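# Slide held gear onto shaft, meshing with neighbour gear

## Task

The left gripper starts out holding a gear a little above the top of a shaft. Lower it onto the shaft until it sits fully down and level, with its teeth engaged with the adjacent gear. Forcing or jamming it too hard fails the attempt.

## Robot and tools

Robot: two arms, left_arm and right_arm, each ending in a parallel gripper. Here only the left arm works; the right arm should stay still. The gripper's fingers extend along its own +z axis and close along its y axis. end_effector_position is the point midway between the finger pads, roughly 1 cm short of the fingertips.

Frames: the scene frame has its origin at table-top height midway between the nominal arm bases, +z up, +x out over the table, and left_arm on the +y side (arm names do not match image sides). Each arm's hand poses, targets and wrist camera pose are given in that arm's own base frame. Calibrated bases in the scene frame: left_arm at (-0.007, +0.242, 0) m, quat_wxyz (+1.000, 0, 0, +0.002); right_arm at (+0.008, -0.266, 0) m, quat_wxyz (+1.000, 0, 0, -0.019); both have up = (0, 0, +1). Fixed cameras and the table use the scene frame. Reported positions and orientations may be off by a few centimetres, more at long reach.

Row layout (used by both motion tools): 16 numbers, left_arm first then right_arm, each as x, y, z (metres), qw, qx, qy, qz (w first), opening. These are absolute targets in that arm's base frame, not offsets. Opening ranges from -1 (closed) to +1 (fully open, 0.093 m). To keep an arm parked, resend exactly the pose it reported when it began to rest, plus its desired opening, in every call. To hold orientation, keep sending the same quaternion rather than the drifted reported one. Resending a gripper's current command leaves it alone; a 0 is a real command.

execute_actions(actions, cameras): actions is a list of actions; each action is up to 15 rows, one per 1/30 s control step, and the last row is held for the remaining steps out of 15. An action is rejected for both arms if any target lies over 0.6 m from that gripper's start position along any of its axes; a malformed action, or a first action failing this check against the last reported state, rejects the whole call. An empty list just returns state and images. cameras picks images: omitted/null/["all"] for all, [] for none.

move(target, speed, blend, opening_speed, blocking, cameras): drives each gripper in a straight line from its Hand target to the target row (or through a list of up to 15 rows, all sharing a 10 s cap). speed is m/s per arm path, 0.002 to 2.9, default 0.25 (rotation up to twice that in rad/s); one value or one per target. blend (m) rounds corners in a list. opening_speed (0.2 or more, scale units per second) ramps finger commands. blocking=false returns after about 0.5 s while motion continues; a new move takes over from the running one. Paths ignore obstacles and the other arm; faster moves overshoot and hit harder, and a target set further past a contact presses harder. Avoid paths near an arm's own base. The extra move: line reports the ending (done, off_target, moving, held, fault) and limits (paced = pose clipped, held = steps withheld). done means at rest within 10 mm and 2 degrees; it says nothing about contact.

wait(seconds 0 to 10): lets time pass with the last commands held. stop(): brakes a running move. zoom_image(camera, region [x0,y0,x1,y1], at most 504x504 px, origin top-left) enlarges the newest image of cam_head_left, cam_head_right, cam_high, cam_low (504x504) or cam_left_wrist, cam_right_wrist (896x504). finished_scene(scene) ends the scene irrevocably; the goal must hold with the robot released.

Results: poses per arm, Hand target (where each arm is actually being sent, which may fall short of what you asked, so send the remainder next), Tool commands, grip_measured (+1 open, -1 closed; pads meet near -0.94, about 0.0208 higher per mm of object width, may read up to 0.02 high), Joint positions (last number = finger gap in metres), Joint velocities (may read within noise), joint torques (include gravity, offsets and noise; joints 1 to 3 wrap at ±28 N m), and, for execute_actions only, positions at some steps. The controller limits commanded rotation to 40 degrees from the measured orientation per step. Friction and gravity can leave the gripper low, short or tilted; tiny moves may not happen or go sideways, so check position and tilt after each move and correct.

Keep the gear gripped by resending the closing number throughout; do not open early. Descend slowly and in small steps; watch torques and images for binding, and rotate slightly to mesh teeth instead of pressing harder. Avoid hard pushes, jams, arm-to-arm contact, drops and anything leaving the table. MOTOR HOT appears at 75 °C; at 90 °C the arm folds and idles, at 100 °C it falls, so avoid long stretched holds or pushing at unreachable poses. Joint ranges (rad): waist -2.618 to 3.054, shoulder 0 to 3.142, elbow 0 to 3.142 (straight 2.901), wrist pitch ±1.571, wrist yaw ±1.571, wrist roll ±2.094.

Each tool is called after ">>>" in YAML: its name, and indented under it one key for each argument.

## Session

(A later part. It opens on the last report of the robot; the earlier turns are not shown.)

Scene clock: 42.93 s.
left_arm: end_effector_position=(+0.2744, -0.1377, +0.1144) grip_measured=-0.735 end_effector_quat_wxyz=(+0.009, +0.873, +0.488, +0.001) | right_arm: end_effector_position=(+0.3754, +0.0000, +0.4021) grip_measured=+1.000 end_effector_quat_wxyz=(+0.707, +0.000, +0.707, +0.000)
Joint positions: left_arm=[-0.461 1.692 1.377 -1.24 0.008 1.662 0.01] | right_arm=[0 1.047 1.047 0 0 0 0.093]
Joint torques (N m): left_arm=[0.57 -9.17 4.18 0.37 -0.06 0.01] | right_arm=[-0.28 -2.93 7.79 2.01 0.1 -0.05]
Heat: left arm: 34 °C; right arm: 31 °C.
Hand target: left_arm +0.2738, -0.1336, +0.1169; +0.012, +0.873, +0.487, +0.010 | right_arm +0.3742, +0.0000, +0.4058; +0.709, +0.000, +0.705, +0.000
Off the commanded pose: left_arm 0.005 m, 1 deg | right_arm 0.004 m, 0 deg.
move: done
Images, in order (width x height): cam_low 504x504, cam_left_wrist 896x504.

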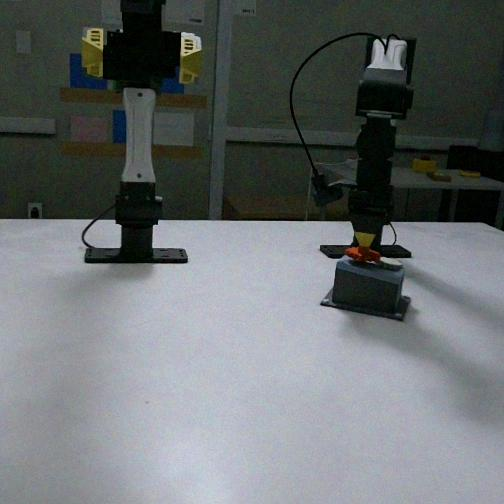

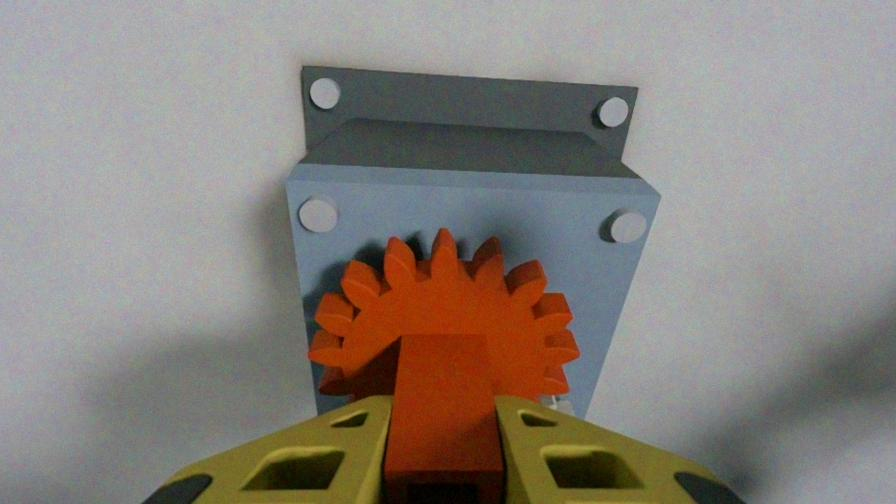

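>>> move:
  target: [0.2740,-0.1345,0.1145,0.0100,0.8733,0.4871,0.0070,-0.925,0.3742,0,0.4058,0.709,0,0.705,0,1]
  speed: 0.01
  cameras: []

>>> move:
  target: [0.2740,-0.1350,0.1120,0.0100,0.8733,0.4871,0.0070,-0.925,0.3742,0,0.4058,0.709,0,0.705,0,1]
  speed: 0.01
  cameras: ["cam_low","cam_left_wrist","cam_high"]

>>> zoom_image:
  camera: "cam_low"
  region: [330, 220, 400, 290]

>>> zoom_image:
  camera: "cam_high"
  region: [180, 300, 260, 380]

Scene clock: 45.10 s.
left_arm: end_effector_position=(+0.2744, -0.1377, +0.1143) grip_measured=-0.735 end_effector_quat_wxyz=(+0.009, +0.873, +0.488, +0.001) | right_arm: end_effector_position=(+0.3754, +0.0000, +0.4021) grip_measured=+1.000 end_effector_quat_wxyz=(+0.707, +0.000, +0.707, +0.000)
Joint positions: left_arm=[-0.461 1.692 1.376 -1.24 0.008 1.662 0.01] | right_arm=[0 1.047 1.047 0 0 0 0.093]
Joint torques (N m): left_arm=[0.5 -8.34 4.26 0.39 -0.02 0] | right_arm=[-0.23 -2.99 7.84 2.04 0.08 -0.04]
Heat: left arm: 34 °C; right arm: 31 °C.
Hand target: left_arm +0.2739, -0.1345, +0.1144; +0.010, +0.873, +0.487, +0.007 | right_arm +0.3742, +0.0000, +0.4058; +0.709, +0.000, +0.705, +0.000
Off the commanded pose: left_arm 0.003 m, 1 deg | right_arm 0.004 m, 0 deg.
move: done
No camera images: "cameras" was empty.

Scene clock: 45.83 s.
left_arm: end_effector_position=(+0.2746, -0.1378, +0.1125) grip_measured=-0.735 end_effector_quat_wxyz=(+0.009, +0.873, +0.488, +0.001) | right_arm: end_effector_position=(+0.3754, +0.0000, +0.4021) grip_measured=+1.000 end_effector_quat_wxyz=(+0.707, +0.000, +0.707, +0.000)
Joint positions: left_arm=[-0.461 1.692 1.369 -1.232 0.008 1.662 0.01] | right_arm=[0 1.047 1.047 0 0 0 0.093]
Joint torques (N m): left_arm=[0.38 -8.18 4.23 0.4 -0.02 -0.02] | right_arm=[-0.23 -2.95 7.98 2.02 0.06 -0.05]
Heat: left arm: 34 °C; right arm: 32 °C.
Hand target: left_arm +0.2740, -0.1350, +0.1119; +0.010, +0.873, +0.487, +0.007 | right_arm +0.3742, +0.0000, +0.4058; +0.709, +0.000, +0.705, +0.000
Off the commanded pose: left_arm 0.003 m, 1 deg | right_arm 0.004 m, 0 deg.
move: done
Images, in order (width x height): cam_high 504x504, cam_low 504x504, cam_left_wrist 896x504.

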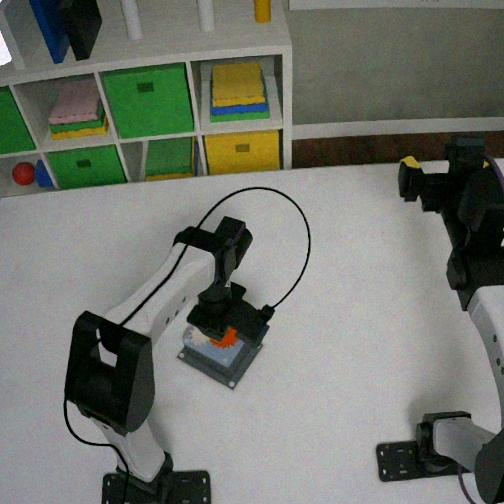

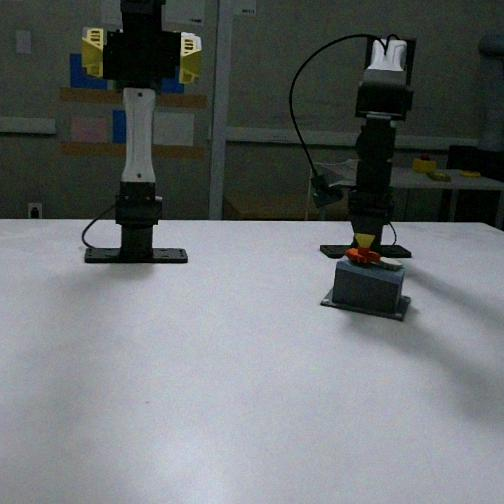

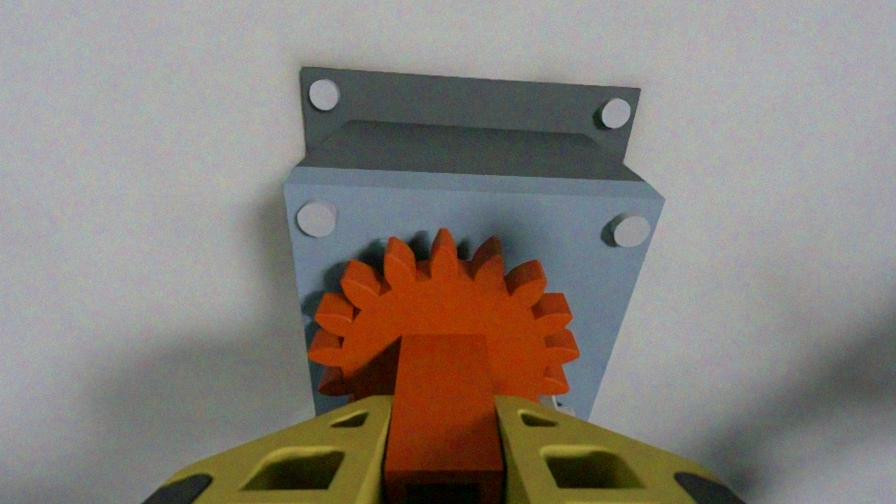

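Scaled by 7.200.

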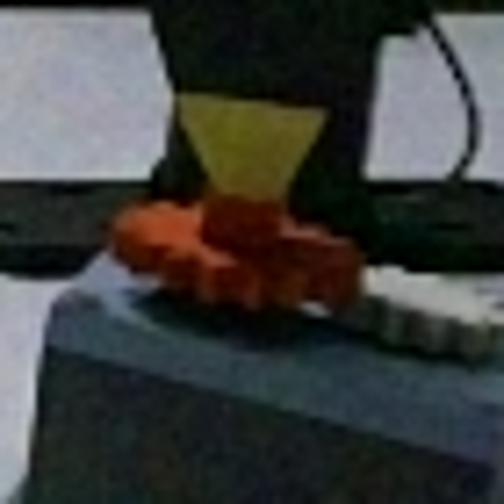

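Scaled by 6.300.

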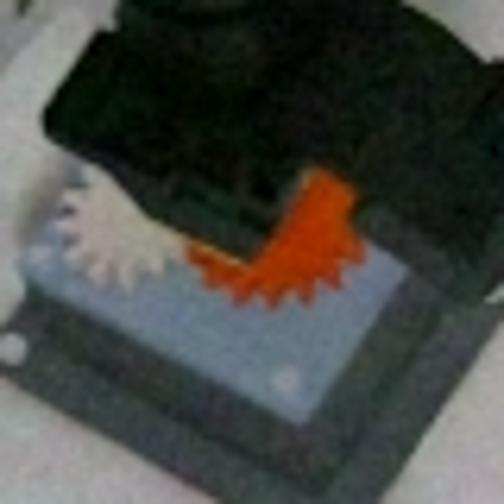

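>>> move:
  target: [0.2740,-0.1355,0.1115,0.0005,0.8733,0.4871,0.0009,-0.925,0.3742,0,0.4058,0.709,0,0.705,0,1]
  speed: 0.02
  cameras: []

Scene clock: 48.00 s.
left_arm: end_effector_position=(+0.2746, -0.1378, +0.1125) grip_measured=-0.735 end_effector_quat_wxyz=(+0.009, +0.873, +0.488, +0.001) | right_arm: end_effector_position=(+0.3754, +0.0000, +0.4021) grip_measured=+1.000 end_effector_quat_wxyz=(+0.707, +0.000, +0.707, +0.000)
Joint positions: left_arm=[-0.461 1.692 1.369 -1.232 0.008 1.662 0.01] | right_arm=[0 1.047 1.047 0 0 0 0.093]
Joint torques (N m): left_arm=[0.23 -6.3 6.02 0.15 -0.03 -0.04] | right_arm=[-0.32 -2.97 7.9 2.05 0.09 -0.02]
Heat: left arm: 34 °C; right arm: 32 °C.
Hand target: left_arm +0.2740, -0.1355, +0.1115; +0.001, +0.873, +0.487, +0.001 | right_arm +0.3742, +0.0000, +0.4058; +0.709, +0.000, +0.705, +0.000
Off the commanded pose: left_arm 0.003 m, 1 deg | right_arm 0.004 m, 0 deg.
move: done
No camera images: "cameras" was empty.

>>> move:
  target: [0.2740,-0.1360,0.1115,-0.0092,0.8733,0.4871,-0.0063,-0.925,0.3742,0,0.4058,0.709,0,0.705,0,1]
  speed: 0.02
  cameras: []

Scene clock: 49.57 s.
left_arm: end_effector_position=(+0.2745, -0.1377, +0.1094) grip_measured=-0.735 end_effector_quat_wxyz=(+0.005, +0.873, +0.488, -0.002) | right_arm: end_effector_position=(+0.3754, +0.0000, +0.4021) grip_measured=+1.000 end_effector_quat_wxyz=(+0.707, +0.000, +0.707, +0.000)
Joint positions: left_arm=[-0.461 1.702 1.369 -1.232 0.008 1.662 0.01] | right_arm=[0 1.047 1.047 0 0 0 0.093]
Joint torques (N m): left_arm=[0.14 -5.34 8.01 -0.14 -0.02 -0.05] | right_arm=[-0.27 -2.93 7.87 2 0.1 -0.04]
Heat: left arm: 34 °C; right arm: 32 °C.
Hand target: left_arm +0.2740, -0.1360, +0.1115; -0.009, +0.873, +0.487, -0.006 | right_arm +0.3742, +0.0000, +0.4058; +0.709, +0.000, +0.705, +0.000
Off the commanded pose: left_arm 0.003 m, 2 deg | right_arm 0.004 m, 0 deg.
move: done
No camera images: "cameras" was empty.

>>> move:
  target: [0.2742,-0.1362,0.1085,-0.006,0.8733,0.4871,-0.004,-0.925,0.3742,0,0.4058,0.709,0,0.705,0,1]
  speed: 0.01
  cameras: ["cam_low","cam_left_wrist","cam_high"]

>>> zoom_image:
  camera: "cam_low"
  region: [330, 220, 400, 290]

Scene clock: 51.10 s.
left_arm: end_effector_position=(+0.2745, -0.1377, +0.1094) grip_measured=-0.735 end_effector_quat_wxyz=(+0.005, +0.873, +0.488, -0.002) | right_arm: end_effector_position=(+0.3754, +0.0000, +0.4021) grip_measured=+1.000 end_effector_quat_wxyz=(+0.707, +0.000, +0.707, +0.000)
Joint positions: left_arm=[-0.461 1.702 1.369 -1.232 0.008 1.662 0.01] | right_arm=[0 1.047 1.047 0 0 0 0.093]
Joint torques (N m): left_arm=[0.08 -5.75 6.65 0.08 -0.03 -0.05] | right_arm=[-0.2 -3 7.83 2.01 0.06 -0.02]
Heat: left arm: 34 °C; right arm: 32 °C.
Hand target: left_arm +0.2742, -0.1362, +0.1085; -0.006, +0.873, +0.487, -0.004 | right_arm +0.3742, +0.0000, +0.4058; +0.709, +0.000, +0.705, +0.000
Off the commanded pose: left_arm 0.002 m, 1 deg | right_arm 0.004 m, 0 deg.
move: done
Images, in order (width x height): cam_high 504x504, cam_low 504x504, cam_left_wrist 896x504.

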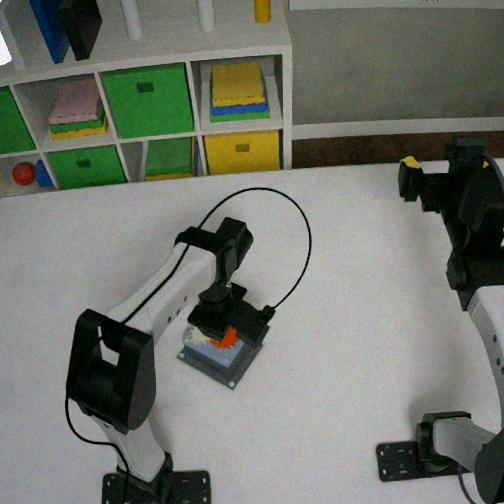

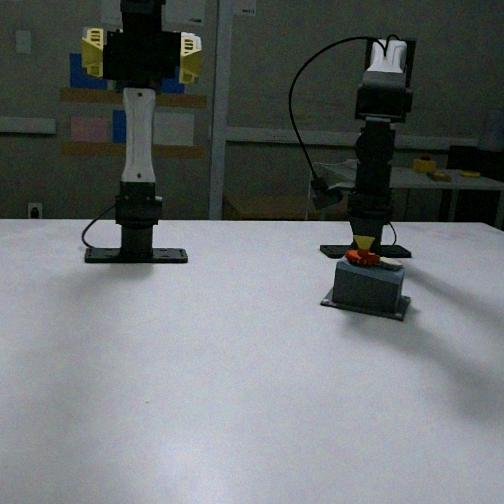

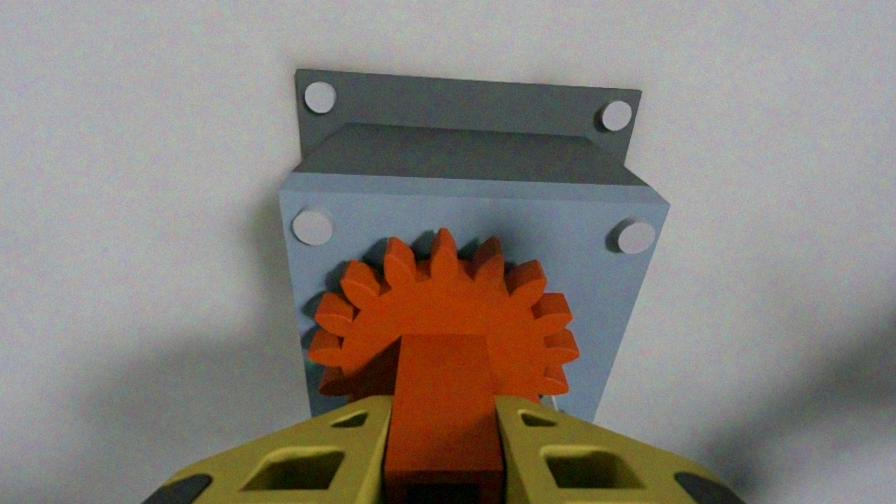

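Scaled by 7.200.

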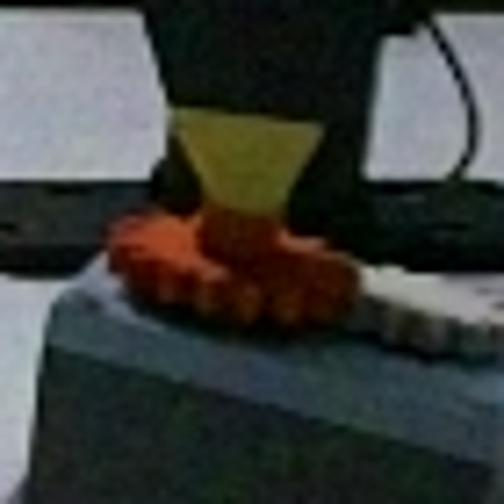

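>>> move:
  target: [0.2742,-0.1364,0.1050,-0.002,0.8733,0.4871,-0.001,-0.925,0.3742,0,0.4058,0.709,0,0.705,0,1]
  speed: 0.01
  cameras: []

>>> move:
  target: [0.2742,-0.1366,0.1025,-0.001,0.8733,0.4871,-0.001,-0.925,0.3742,0,0.4058,0.709,0,0.705,0,1]
  speed: 0.01
  cameras: ["cam_low","cam_left_wrist","cam_high"]

>>> zoom_image:
  camera: "cam_low"
  region: [330, 220, 400, 290]

>>> zoom_image:
  camera: "cam_high"
  region: [180, 300, 260, 380]

Scene clock: 52.83 s.
left_arm: end_effector_position=(+0.2749, -0.1380, +0.1094) grip_measured=-0.735 end_effector_quat_wxyz=(+0.005, +0.873, +0.488, -0.001) | right_arm: end_effector_position=(+0.3754, +0.0000, +0.4021) grip_measured=+1.000 end_effector_quat_wxyz=(+0.707, +0.000, +0.707, +0.000)
Joint positions: left_arm=[-0.461 1.702 1.369 -1.23 0.008 1.662 0.01] | right_arm=[0 1.047 1.047 0 0 0 0.093]
Joint torques (N m): left_arm=[0.05 -6.41 4.86 0.31 -0.02 -0.06] | right_arm=[-0.36 -3 7.83 2.01 0.09 -0.04]
Heat: left arm: 34 °C; right arm: 32 °C.
Hand target: left_arm +0.2742, -0.1364, +0.1051; -0.002, +0.873, +0.487, -0.001 | right_arm +0.3742, +0.0000, +0.4058; +0.709, +0.000, +0.705, +0.000
Off the commanded pose: left_arm 0.005 m, 1 deg | right_arm 0.004 m, 0 deg.
move: done
No camera images: "cameras" was empty.

Scene clock: 53.53 s.
left_arm: end_effector_position=(+0.2750, -0.1380, +0.1094) grip_measured=-0.735 end_effector_quat_wxyz=(+0.006, +0.873, +0.488, -0.001) | right_arm: end_effector_position=(+0.3754, +0.0000, +0.4021) grip_measured=+1.000 end_effector_quat_wxyz=(+0.707, +0.000, +0.707, +0.000)
Joint positions: left_arm=[-0.461 1.702 1.369 -1.229 0.008 1.662 0.01] | right_arm=[0 1.047 1.047 0 0 0 0.093]
Joint torques (N m): left_arm=[0.05 -6.39 4.04 0.42 -0.01 -0.06] | right_arm=[-0.43 -3.03 7.87 2.01 0.06 -0.03]
Heat: left arm: 34 °C; right arm: 32 °C.
Hand target: left_arm +0.2741, -0.1366, +0.1026; -0.001, +0.873, +0.487, -0.001 | right_arm +0.3742, +0.0000, +0.4058; +0.709, +0.000, +0.705, +0.000
Off the commanded pose: left_arm 0.007 m, 1 deg | right_arm 0.004 m, 0 deg.
move: done
Images, in order (width x height): cam_high 504x504, cam_low 504x504, cam_left_wrist 896x504.

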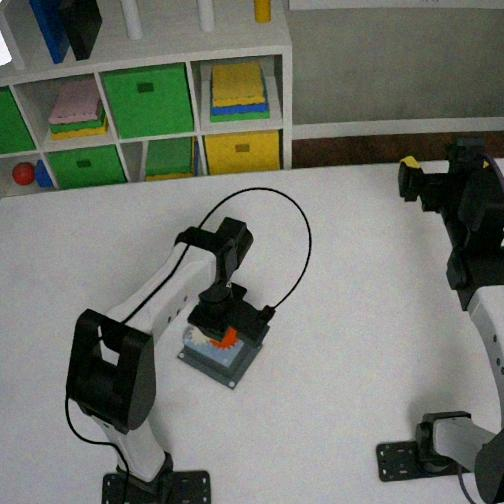

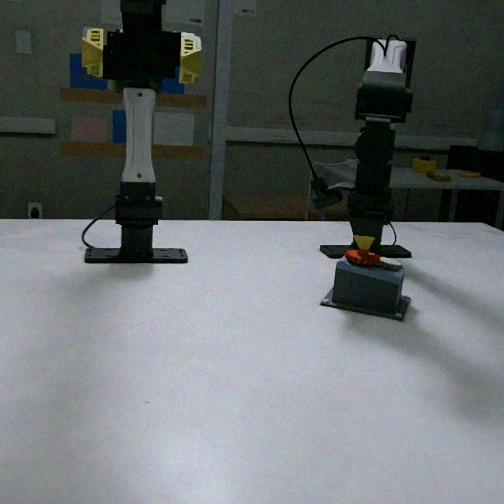

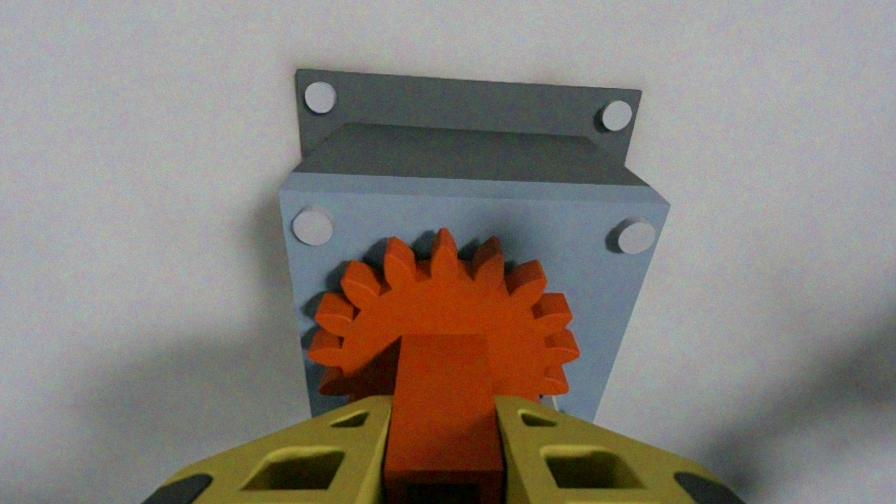

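Scaled by 7.200.

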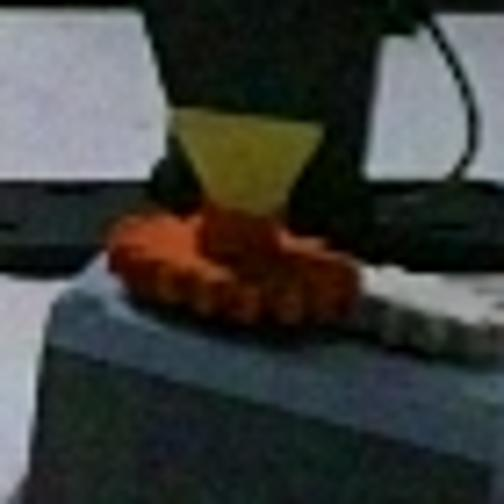

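Scaled by 6.300.

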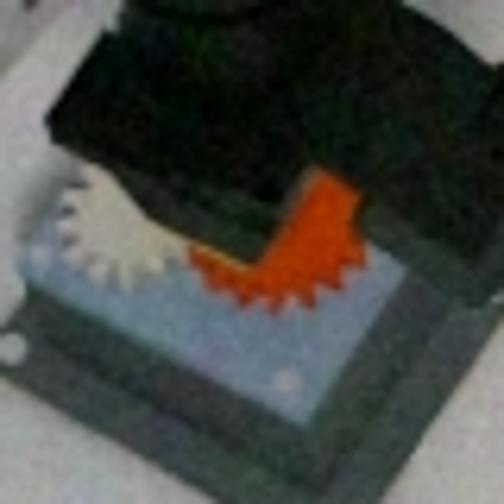

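>>> move:
  target: [0.2742,-0.1368,0.1000,0.002,0.8733,0.4871,0.001,-0.925,0.3742,0,0.4058,0.709,0,0.705,0,1]
  speed: 0.01
  cameras: []

>>> move:
  target: [0.2742,-0.1370,0.0980,0.004,0.8733,0.4871,0.003,-0.925,0.3742,0,0.4058,0.709,0,0.705,0,1]
  speed: 0.01
  cameras: []

Scene clock: 56.23 s.
left_arm: end_effector_position=(+0.2751, -0.1381, +0.1068) grip_measured=-0.735 end_effector_quat_wxyz=(+0.006, +0.873, +0.488, -0.001) | right_arm: end_effector_position=(+0.3754, +0.0000, +0.4021) grip_measured=+1.000 end_effector_quat_wxyz=(+0.707, +0.000, +0.707, +0.000)
Joint positions: left_arm=[-0.461 1.702 1.359 -1.218 0.008 1.662 0.01] | right_arm=[0 1.047 1.047 0 0 0 0.093]
Joint torques (N m): left_arm=[0.02 -6.83 3.6 0.48 -0.01 -0.08] | right_arm=[-0.28 -2.86 7.9 2.03 0.06 -0.03]
Heat: left arm: 33 °C; right arm: 32 °C.
Hand target: left_arm +0.2741, -0.1368, +0.1001; +0.002, +0.873, +0.487, +0.001 | right_arm +0.3742, +0.0000, +0.4058; +0.709, +0.000, +0.705, +0.000
Off the commanded pose: left_arm 0.007 m, 1 deg | right_arm 0.004 m, 0 deg.
move: done
No camera images: "cameras" was empty.

Scene clock: 56.93 s.
left_arm: end_effector_position=(+0.2750, -0.1380, +0.1062) grip_measured=-0.735 end_effector_quat_wxyz=(+0.006, +0.873, +0.488, -0.001) | right_arm: end_effector_position=(+0.3754, +0.0000, +0.4021) grip_measured=+1.000 end_effector_quat_wxyz=(+0.707, +0.000, +0.707, +0.000)
Joint positions: left_arm=[-0.461 1.702 1.356 -1.216 0.008 1.662 0.01] | right_arm=[0 1.047 1.047 0 0 0 0.093]
Joint torques (N m): left_arm=[-0.1 -7.17 2.86 0.61 -0.02 -0.08] | right_arm=[-0.4 -3 7.88 2.01 0.08 -0.08]
Heat: left arm: 33 °C; right arm: 32 °C.
Hand target: left_arm +0.2740, -0.1370, +0.0981; +0.004, +0.873, +0.487, +0.003 | right_arm +0.3742, +0.0000, +0.4058; +0.709, +0.000, +0.705, +0.000
Off the commanded pose: left_arm 0.008 m, 1 deg | right_arm 0.004 m, 0 deg.
move: done
No camera images: "cameras" was empty.

>>> move:
  target: [0.2746,-0.1375,0.1015,0.004,0.8733,0.4871,0.003,-0.925,0.3742,0,0.4058,0.709,0,0.705,0,1]
  speed: 0.02
  cameras: ["cam_low","cam_left_wrist"]

>>> zoom_image:
  camera: "cam_low"
  region: [330, 220, 400, 290]

>>> zoom_image:
  camera: "cam_left_wrist"
  region: [270, 180, 594, 504]

Scene clock: 58.70 s.
left_arm: end_effector_position=(+0.2750, -0.1380, +0.1062) grip_measured=-0.735 end_effector_quat_wxyz=(+0.006, +0.873, +0.488, -0.001) | right_arm: end_effector_position=(+0.3754, +0.0000, +0.4021) grip_measured=+1.000 end_effector_quat_wxyz=(+0.707, +0.000, +0.707, +0.000)
Joint positions: left_arm=[-0.461 1.702 1.356 -1.216 0.008 1.662 0.01] | right_arm=[0 1.047 1.047 0 0 0 0.093]
Joint torques (N m): left_arm=[-0.17 -7.15 4 0.47 -0.02 -0.09] | right_arm=[-0.35 -3.03 7.91 2.01 0.06 -0.05]
Heat: left arm: 33 °C; right arm: 32 °C.
Hand target: left_arm +0.2745, -0.1375, +0.1015; +0.004, +0.873, +0.487, +0.003 | right_arm +0.3742, +0.0000, +0.4058; +0.709, +0.000, +0.705, +0.000
Off the commanded pose: left_arm 0.005 m, 1 deg | right_arm 0.004 m, 0 deg.
move: done
Images, in order (width x height): cam_low 504x504, cam_left_wrist 896x504.

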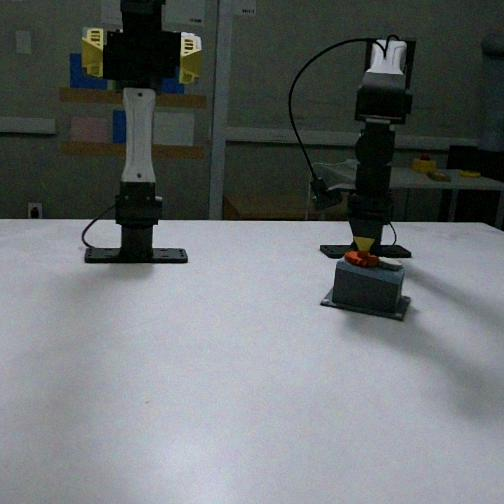

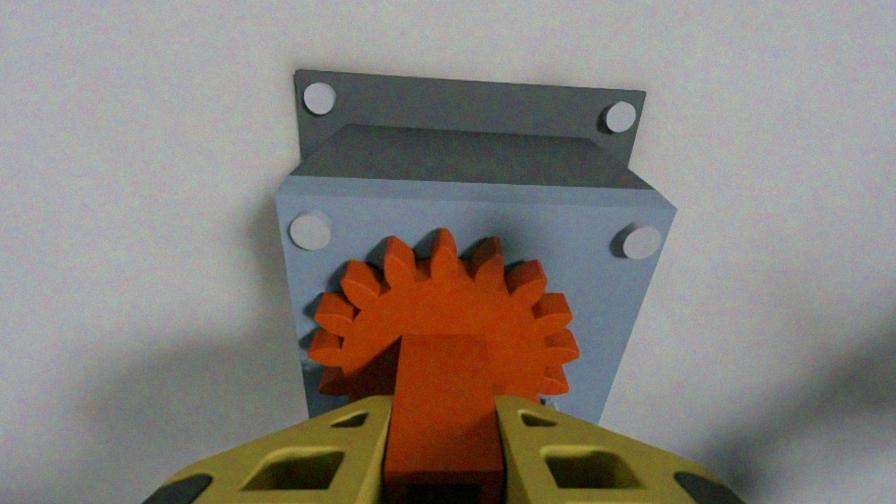

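Scaled by 7.200.

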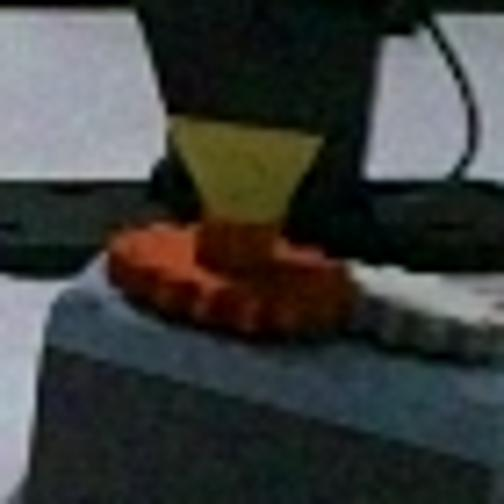

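Scaled by 1.556.

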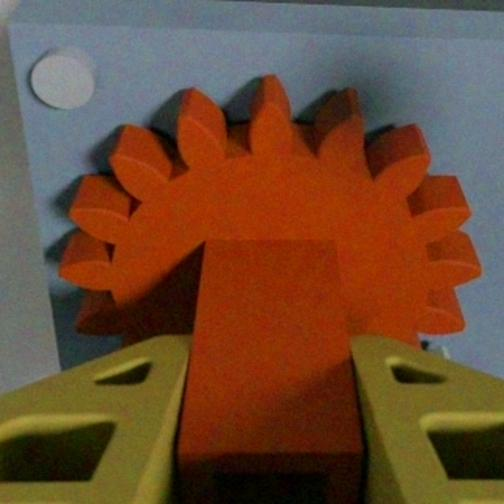

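>>> move:
  target: [0.2748,-0.1378,0.1045,0.004,0.8733,0.4871,0.003,-0.2,0.3742,0,0.4058,0.709,0,0.705,0,1]
  opening_speed: 0.6
  cameras: ["cam_low","cam_left_wrist"]

>>> zoom_image:
  camera: "cam_low"
  region: [330, 220, 400, 290]

Scene clock: 61.97 s.
left_arm: end_effector_position=(+0.2751, -0.1379, +0.1062) grip_measured=-0.202 end_effector_quat_wxyz=(+0.006, +0.873, +0.488, +0.000) | right_arm: end_effector_position=(+0.3754, +0.0000, +0.4021) grip_measured=+1.000 end_effector_quat_wxyz=(+0.707, +0.000, +0.707, +0.000)
Joint positions: left_arm=[-0.461 1.702 1.356 -1.216 0.008 1.662 0.036] | right_arm=[0 1.047 1.047 0 0 0 0.093]
Joint torques (N m): left_arm=[-0.24 -7.16 4.92 0.34 -0.01 -0.1] | right_arm=[-0.35 -2.89 7.86 2.02 0.08 -0.02]
Heat: left arm: 33 °C; right arm: 32 °C.
Hand target: left_arm +0.2748, -0.1378, +0.1045; +0.004, +0.873, +0.487, +0.003 | right_arm +0.3742, +0.0000, +0.4058; +0.709, +0.000, +0.705, +0.000
Off the commanded pose: left_arm 0.002 m, 0 deg | right_arm 0.004 m, 0 deg.
move: done
Images, in order (width x height): cam_low 504x504, cam_left_wrist 896x504.

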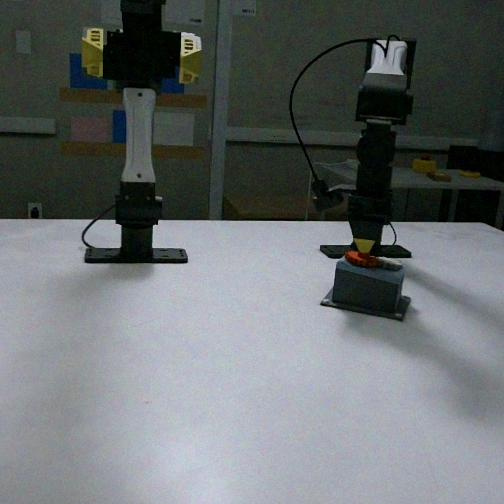

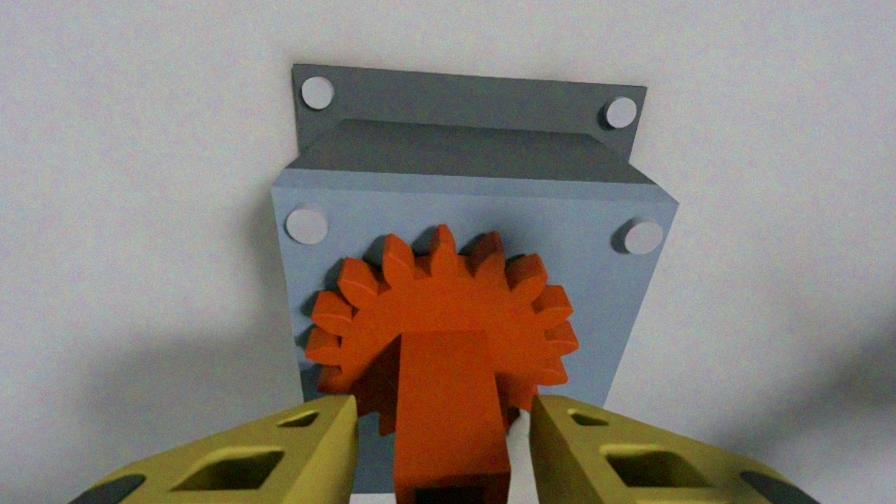

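Scaled by 7.200.

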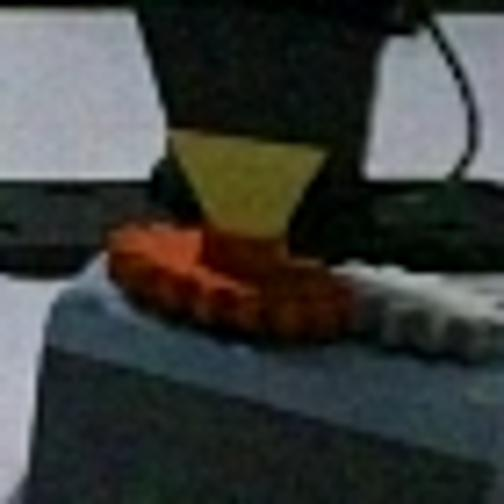

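>>> move:
  target:
    - [0.2748,-0.1378,0.130,0.006,0.8733,0.4871,0.001,-0.2,0.3742,0,0.4058,0.709,0,0.705,0,1]
    - [0.2748,-0.1378,0.175,0.004,0.8733,0.4871,-0.004,-0.2,0.3742,0,0.4058,0.709,0,0.705,0,1]
  speed: 0.07
  cameras: ["cam_low","cam_left_wrist"]

>>> zoom_image:
  camera: "cam_left_wrist"
  region: [270, 80, 690, 500]

>>> zoom_image:
  camera: "cam_low"
  region: [330, 220, 400, 290]

Scene clock: 64.70 s.
left_arm: end_effector_position=(+0.2727, -0.1367, +0.1716) grip_measured=-0.202 end_effector_quat_wxyz=(+0.004, +0.873, +0.488, -0.002) | right_arm: end_effector_position=(+0.3754, +0.0000, +0.4021) grip_measured=+1.000 end_effector_quat_wxyz=(+0.707, +0.000, +0.707, +0.000)
Joint positions: left_arm=[-0.461 1.702 1.616 -1.48 0.008 1.662 0.036] | right_arm=[0 1.047 1.047 0 0 0 0.093]
Joint torques (N m): left_arm=[0.29 -5.79 7.82 0.09 0.11 -0.04] | right_arm=[-0.34 -2.95 7.92 2.01 0.05 -0.05]
Heat: left arm: 33 °C; right arm: 32 °C.
Hand target: left_arm +0.2747, -0.1378, +0.1749; +0.004, +0.873, +0.487, -0.004 | right_arm +0.3742, +0.0000, +0.4058; +0.709, +0.000, +0.705, +0.000
Off the commanded pose: left_arm 0.004 m, 0 deg | right_arm 0.004 m, 0 deg.
move: done
Images, in order (width x height): cam_low 504x504, cam_left_wrist 896x504.

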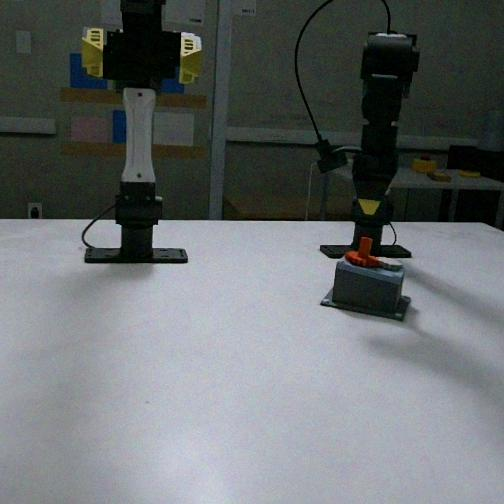

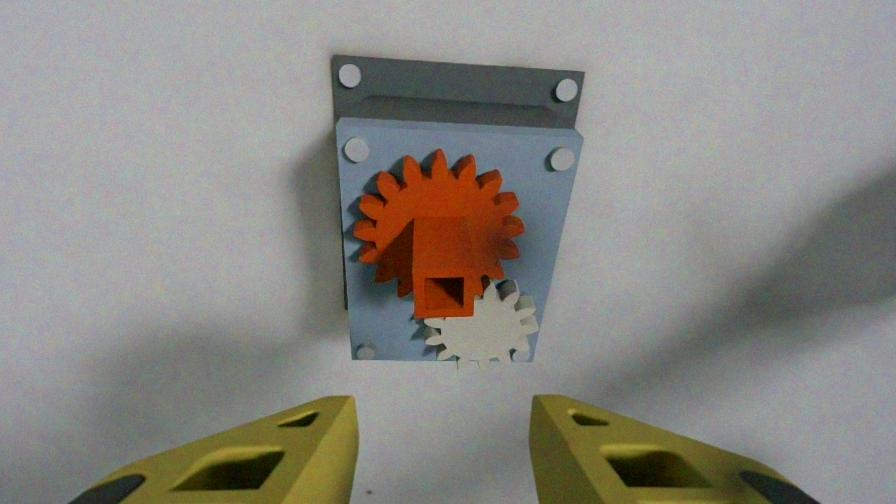

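Scaled by 1.200.

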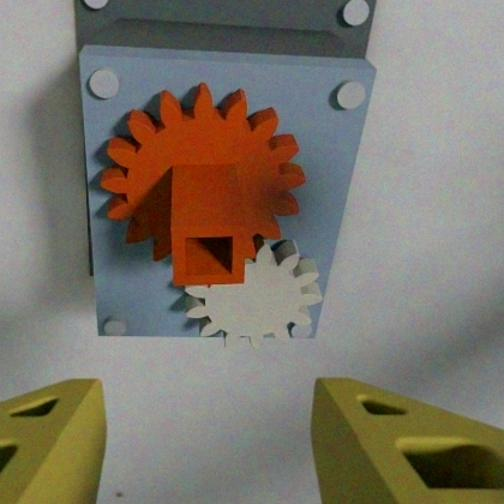

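Scaled by 7.200.

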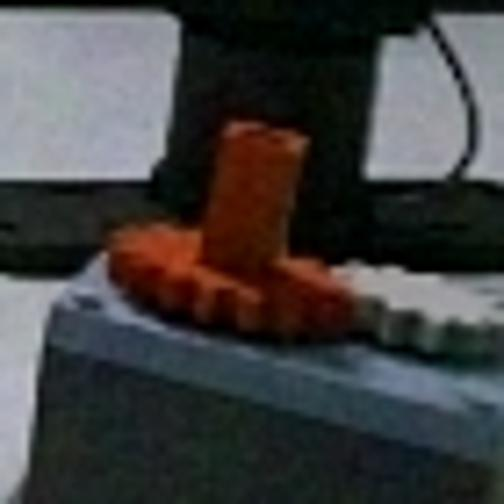

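>>> zoom_image:
  camera: "cam_left_wrist"
  region: [340, 130, 560, 350]

>>> zoom_image:
  camera: "cam_low"
  region: [340, 230, 390, 280]

Scaled by 2.291.

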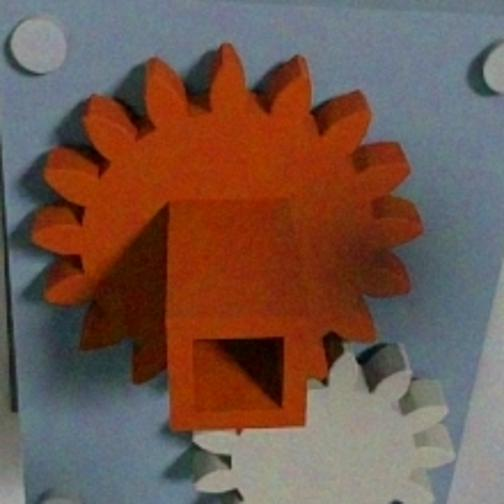

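Scaled by 10.080.

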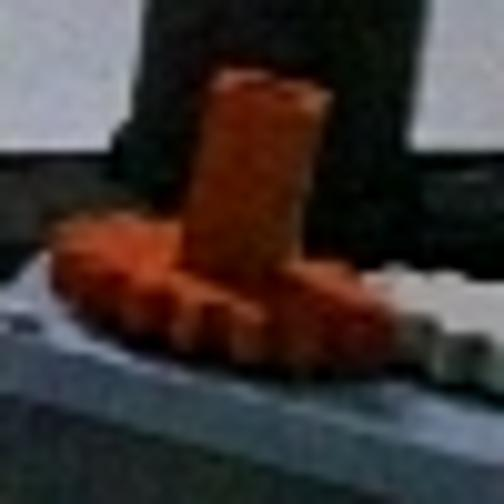

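>>> move:
  target: [0.2950,-0.1000,0.175,0.004,0.8733,0.4871,-0.004,-0.2,0.3742,0,0.4058,0.709,0,0.705,0,1]
  speed: 0.15

>>> zoom_image:
  camera: "cam_left_wrist"
  region: [330, 0, 610, 280]

>>> zoom_image:
  camera: "cam_low"
  region: [330, 220, 400, 290]

>>> zoom_image:
  camera: "cam_high"
  region: [170, 290, 270, 390]

>>> zoom_image:
  camera: "cam_head_right"
  region: [260, 235, 340, 315]

Scene clock: 80.30 s.
left_arm: end_effector_position=(+0.2919, -0.0994, +0.1726) grip_measured=-0.202 end_effector_quat_wxyz=(+0.005, +0.871, +0.491, +0.000) | right_arm: end_effector_position=(+0.3754, +0.0000, +0.4021) grip_measured=+1.000 end_effector_quat_wxyz=(+0.707, +0.000, +0.707, +0.000)
Joint positions: left_arm=[-0.324 1.714 1.634 -1.484 0.008 1.791 0.036] | right_arm=[0 1.047 1.047 0 0 0 0.093]
Joint torques (N m): left_arm=[0.44 -5.39 7.97 0.07 0.11 0.06] | right_arm=[-0.34 -2.97 7.92 2.01 0.06 -0.02]
Heat: left arm: 32 °C; right arm: 33 °C.
Hand target: left_arm +0.2950, -0.0999, +0.1749; +0.004, +0.873, +0.487, -0.004 | right_arm +0.3742, +0.0000, +0.4058; +0.709, +0.000, +0.705, +0.000
Off the commanded pose: left_arm 0.004 m, 1 deg | right_arm 0.004 m, 0 deg.
move: done

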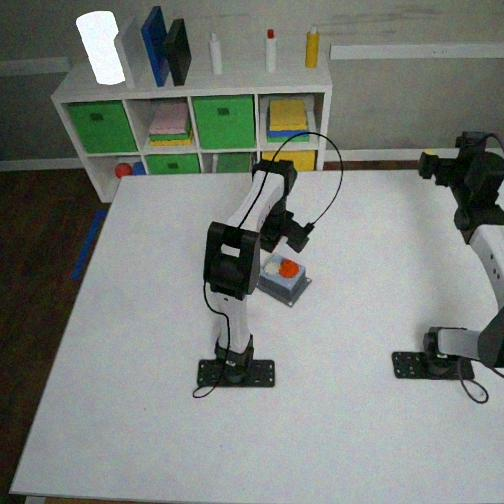

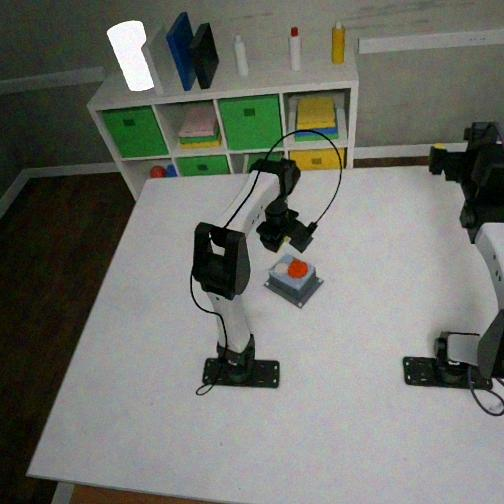

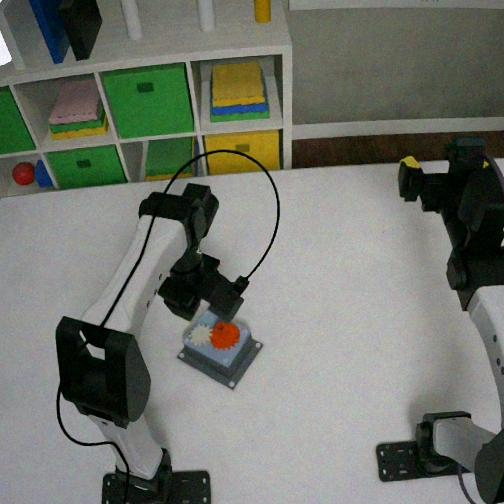

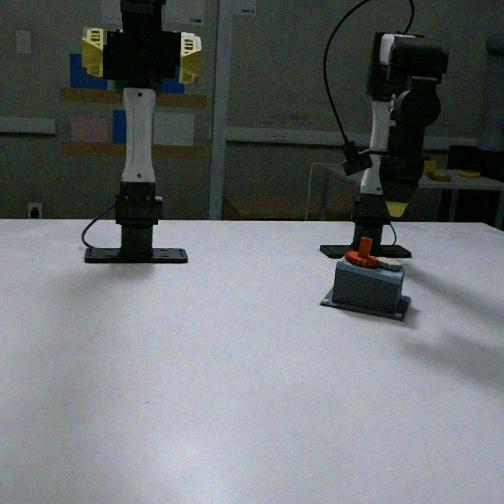

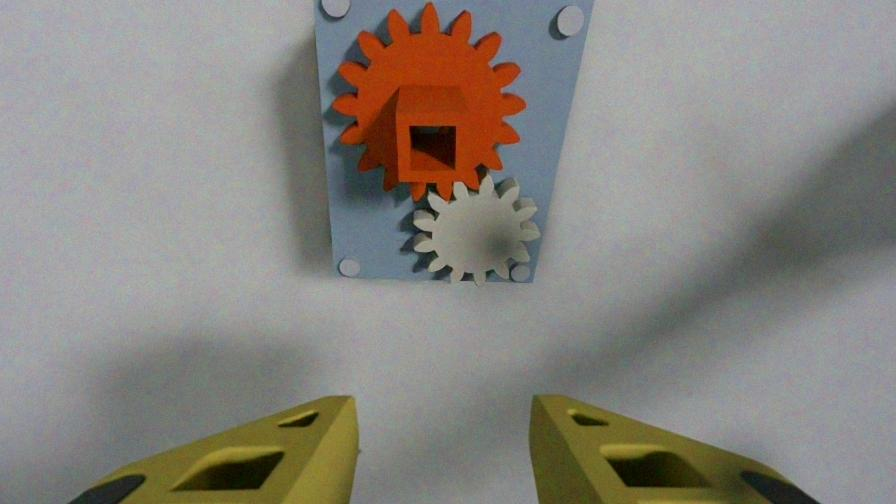

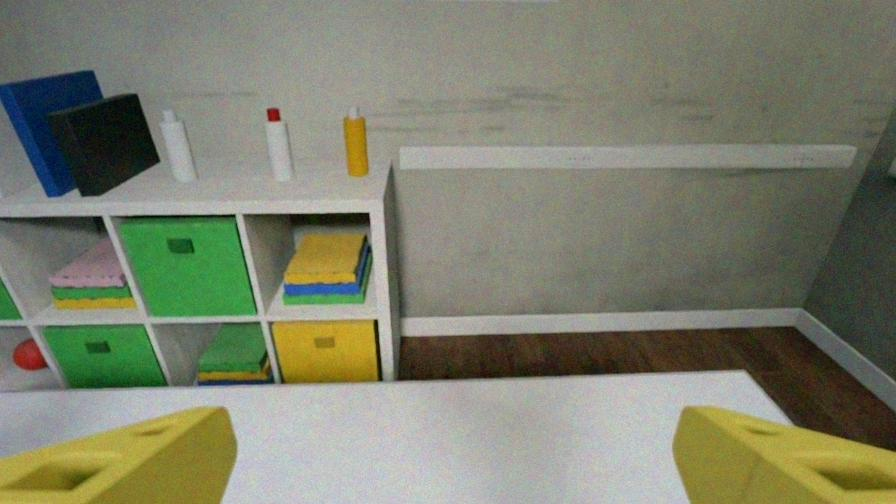

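Scaled by 1.800.

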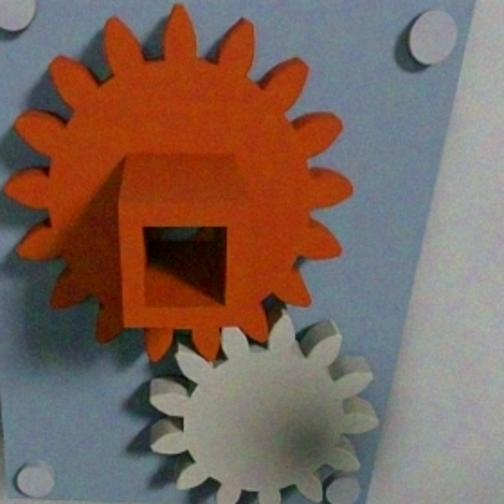

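Scaled by 7.200.

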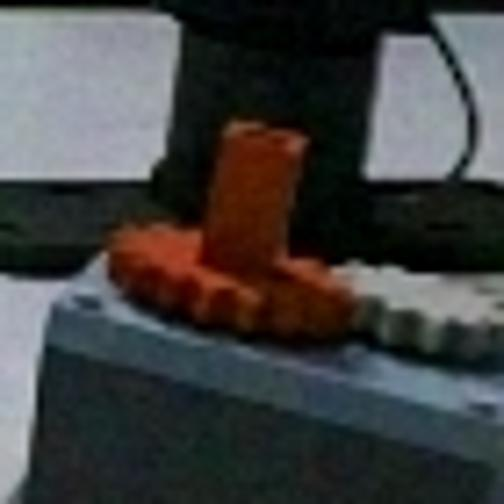

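Scaled by 5.040.

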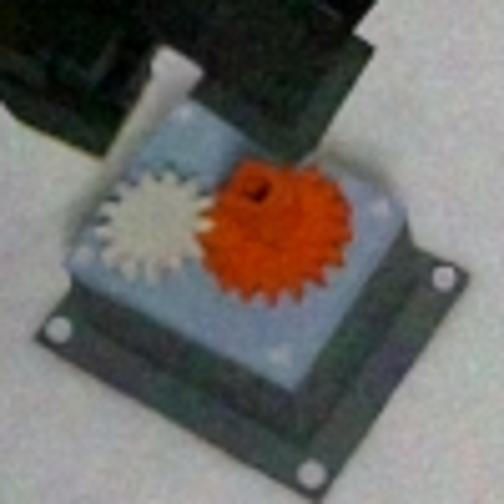

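Scaled by 6.300.

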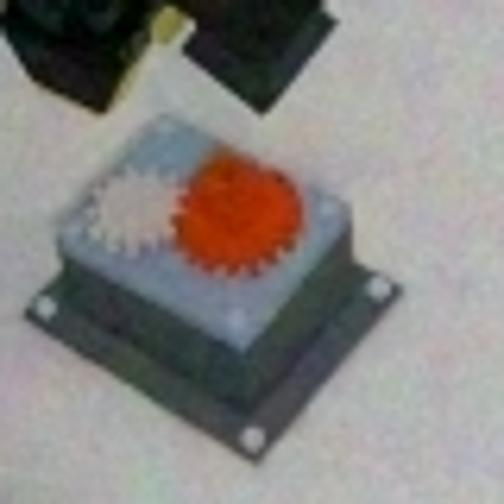

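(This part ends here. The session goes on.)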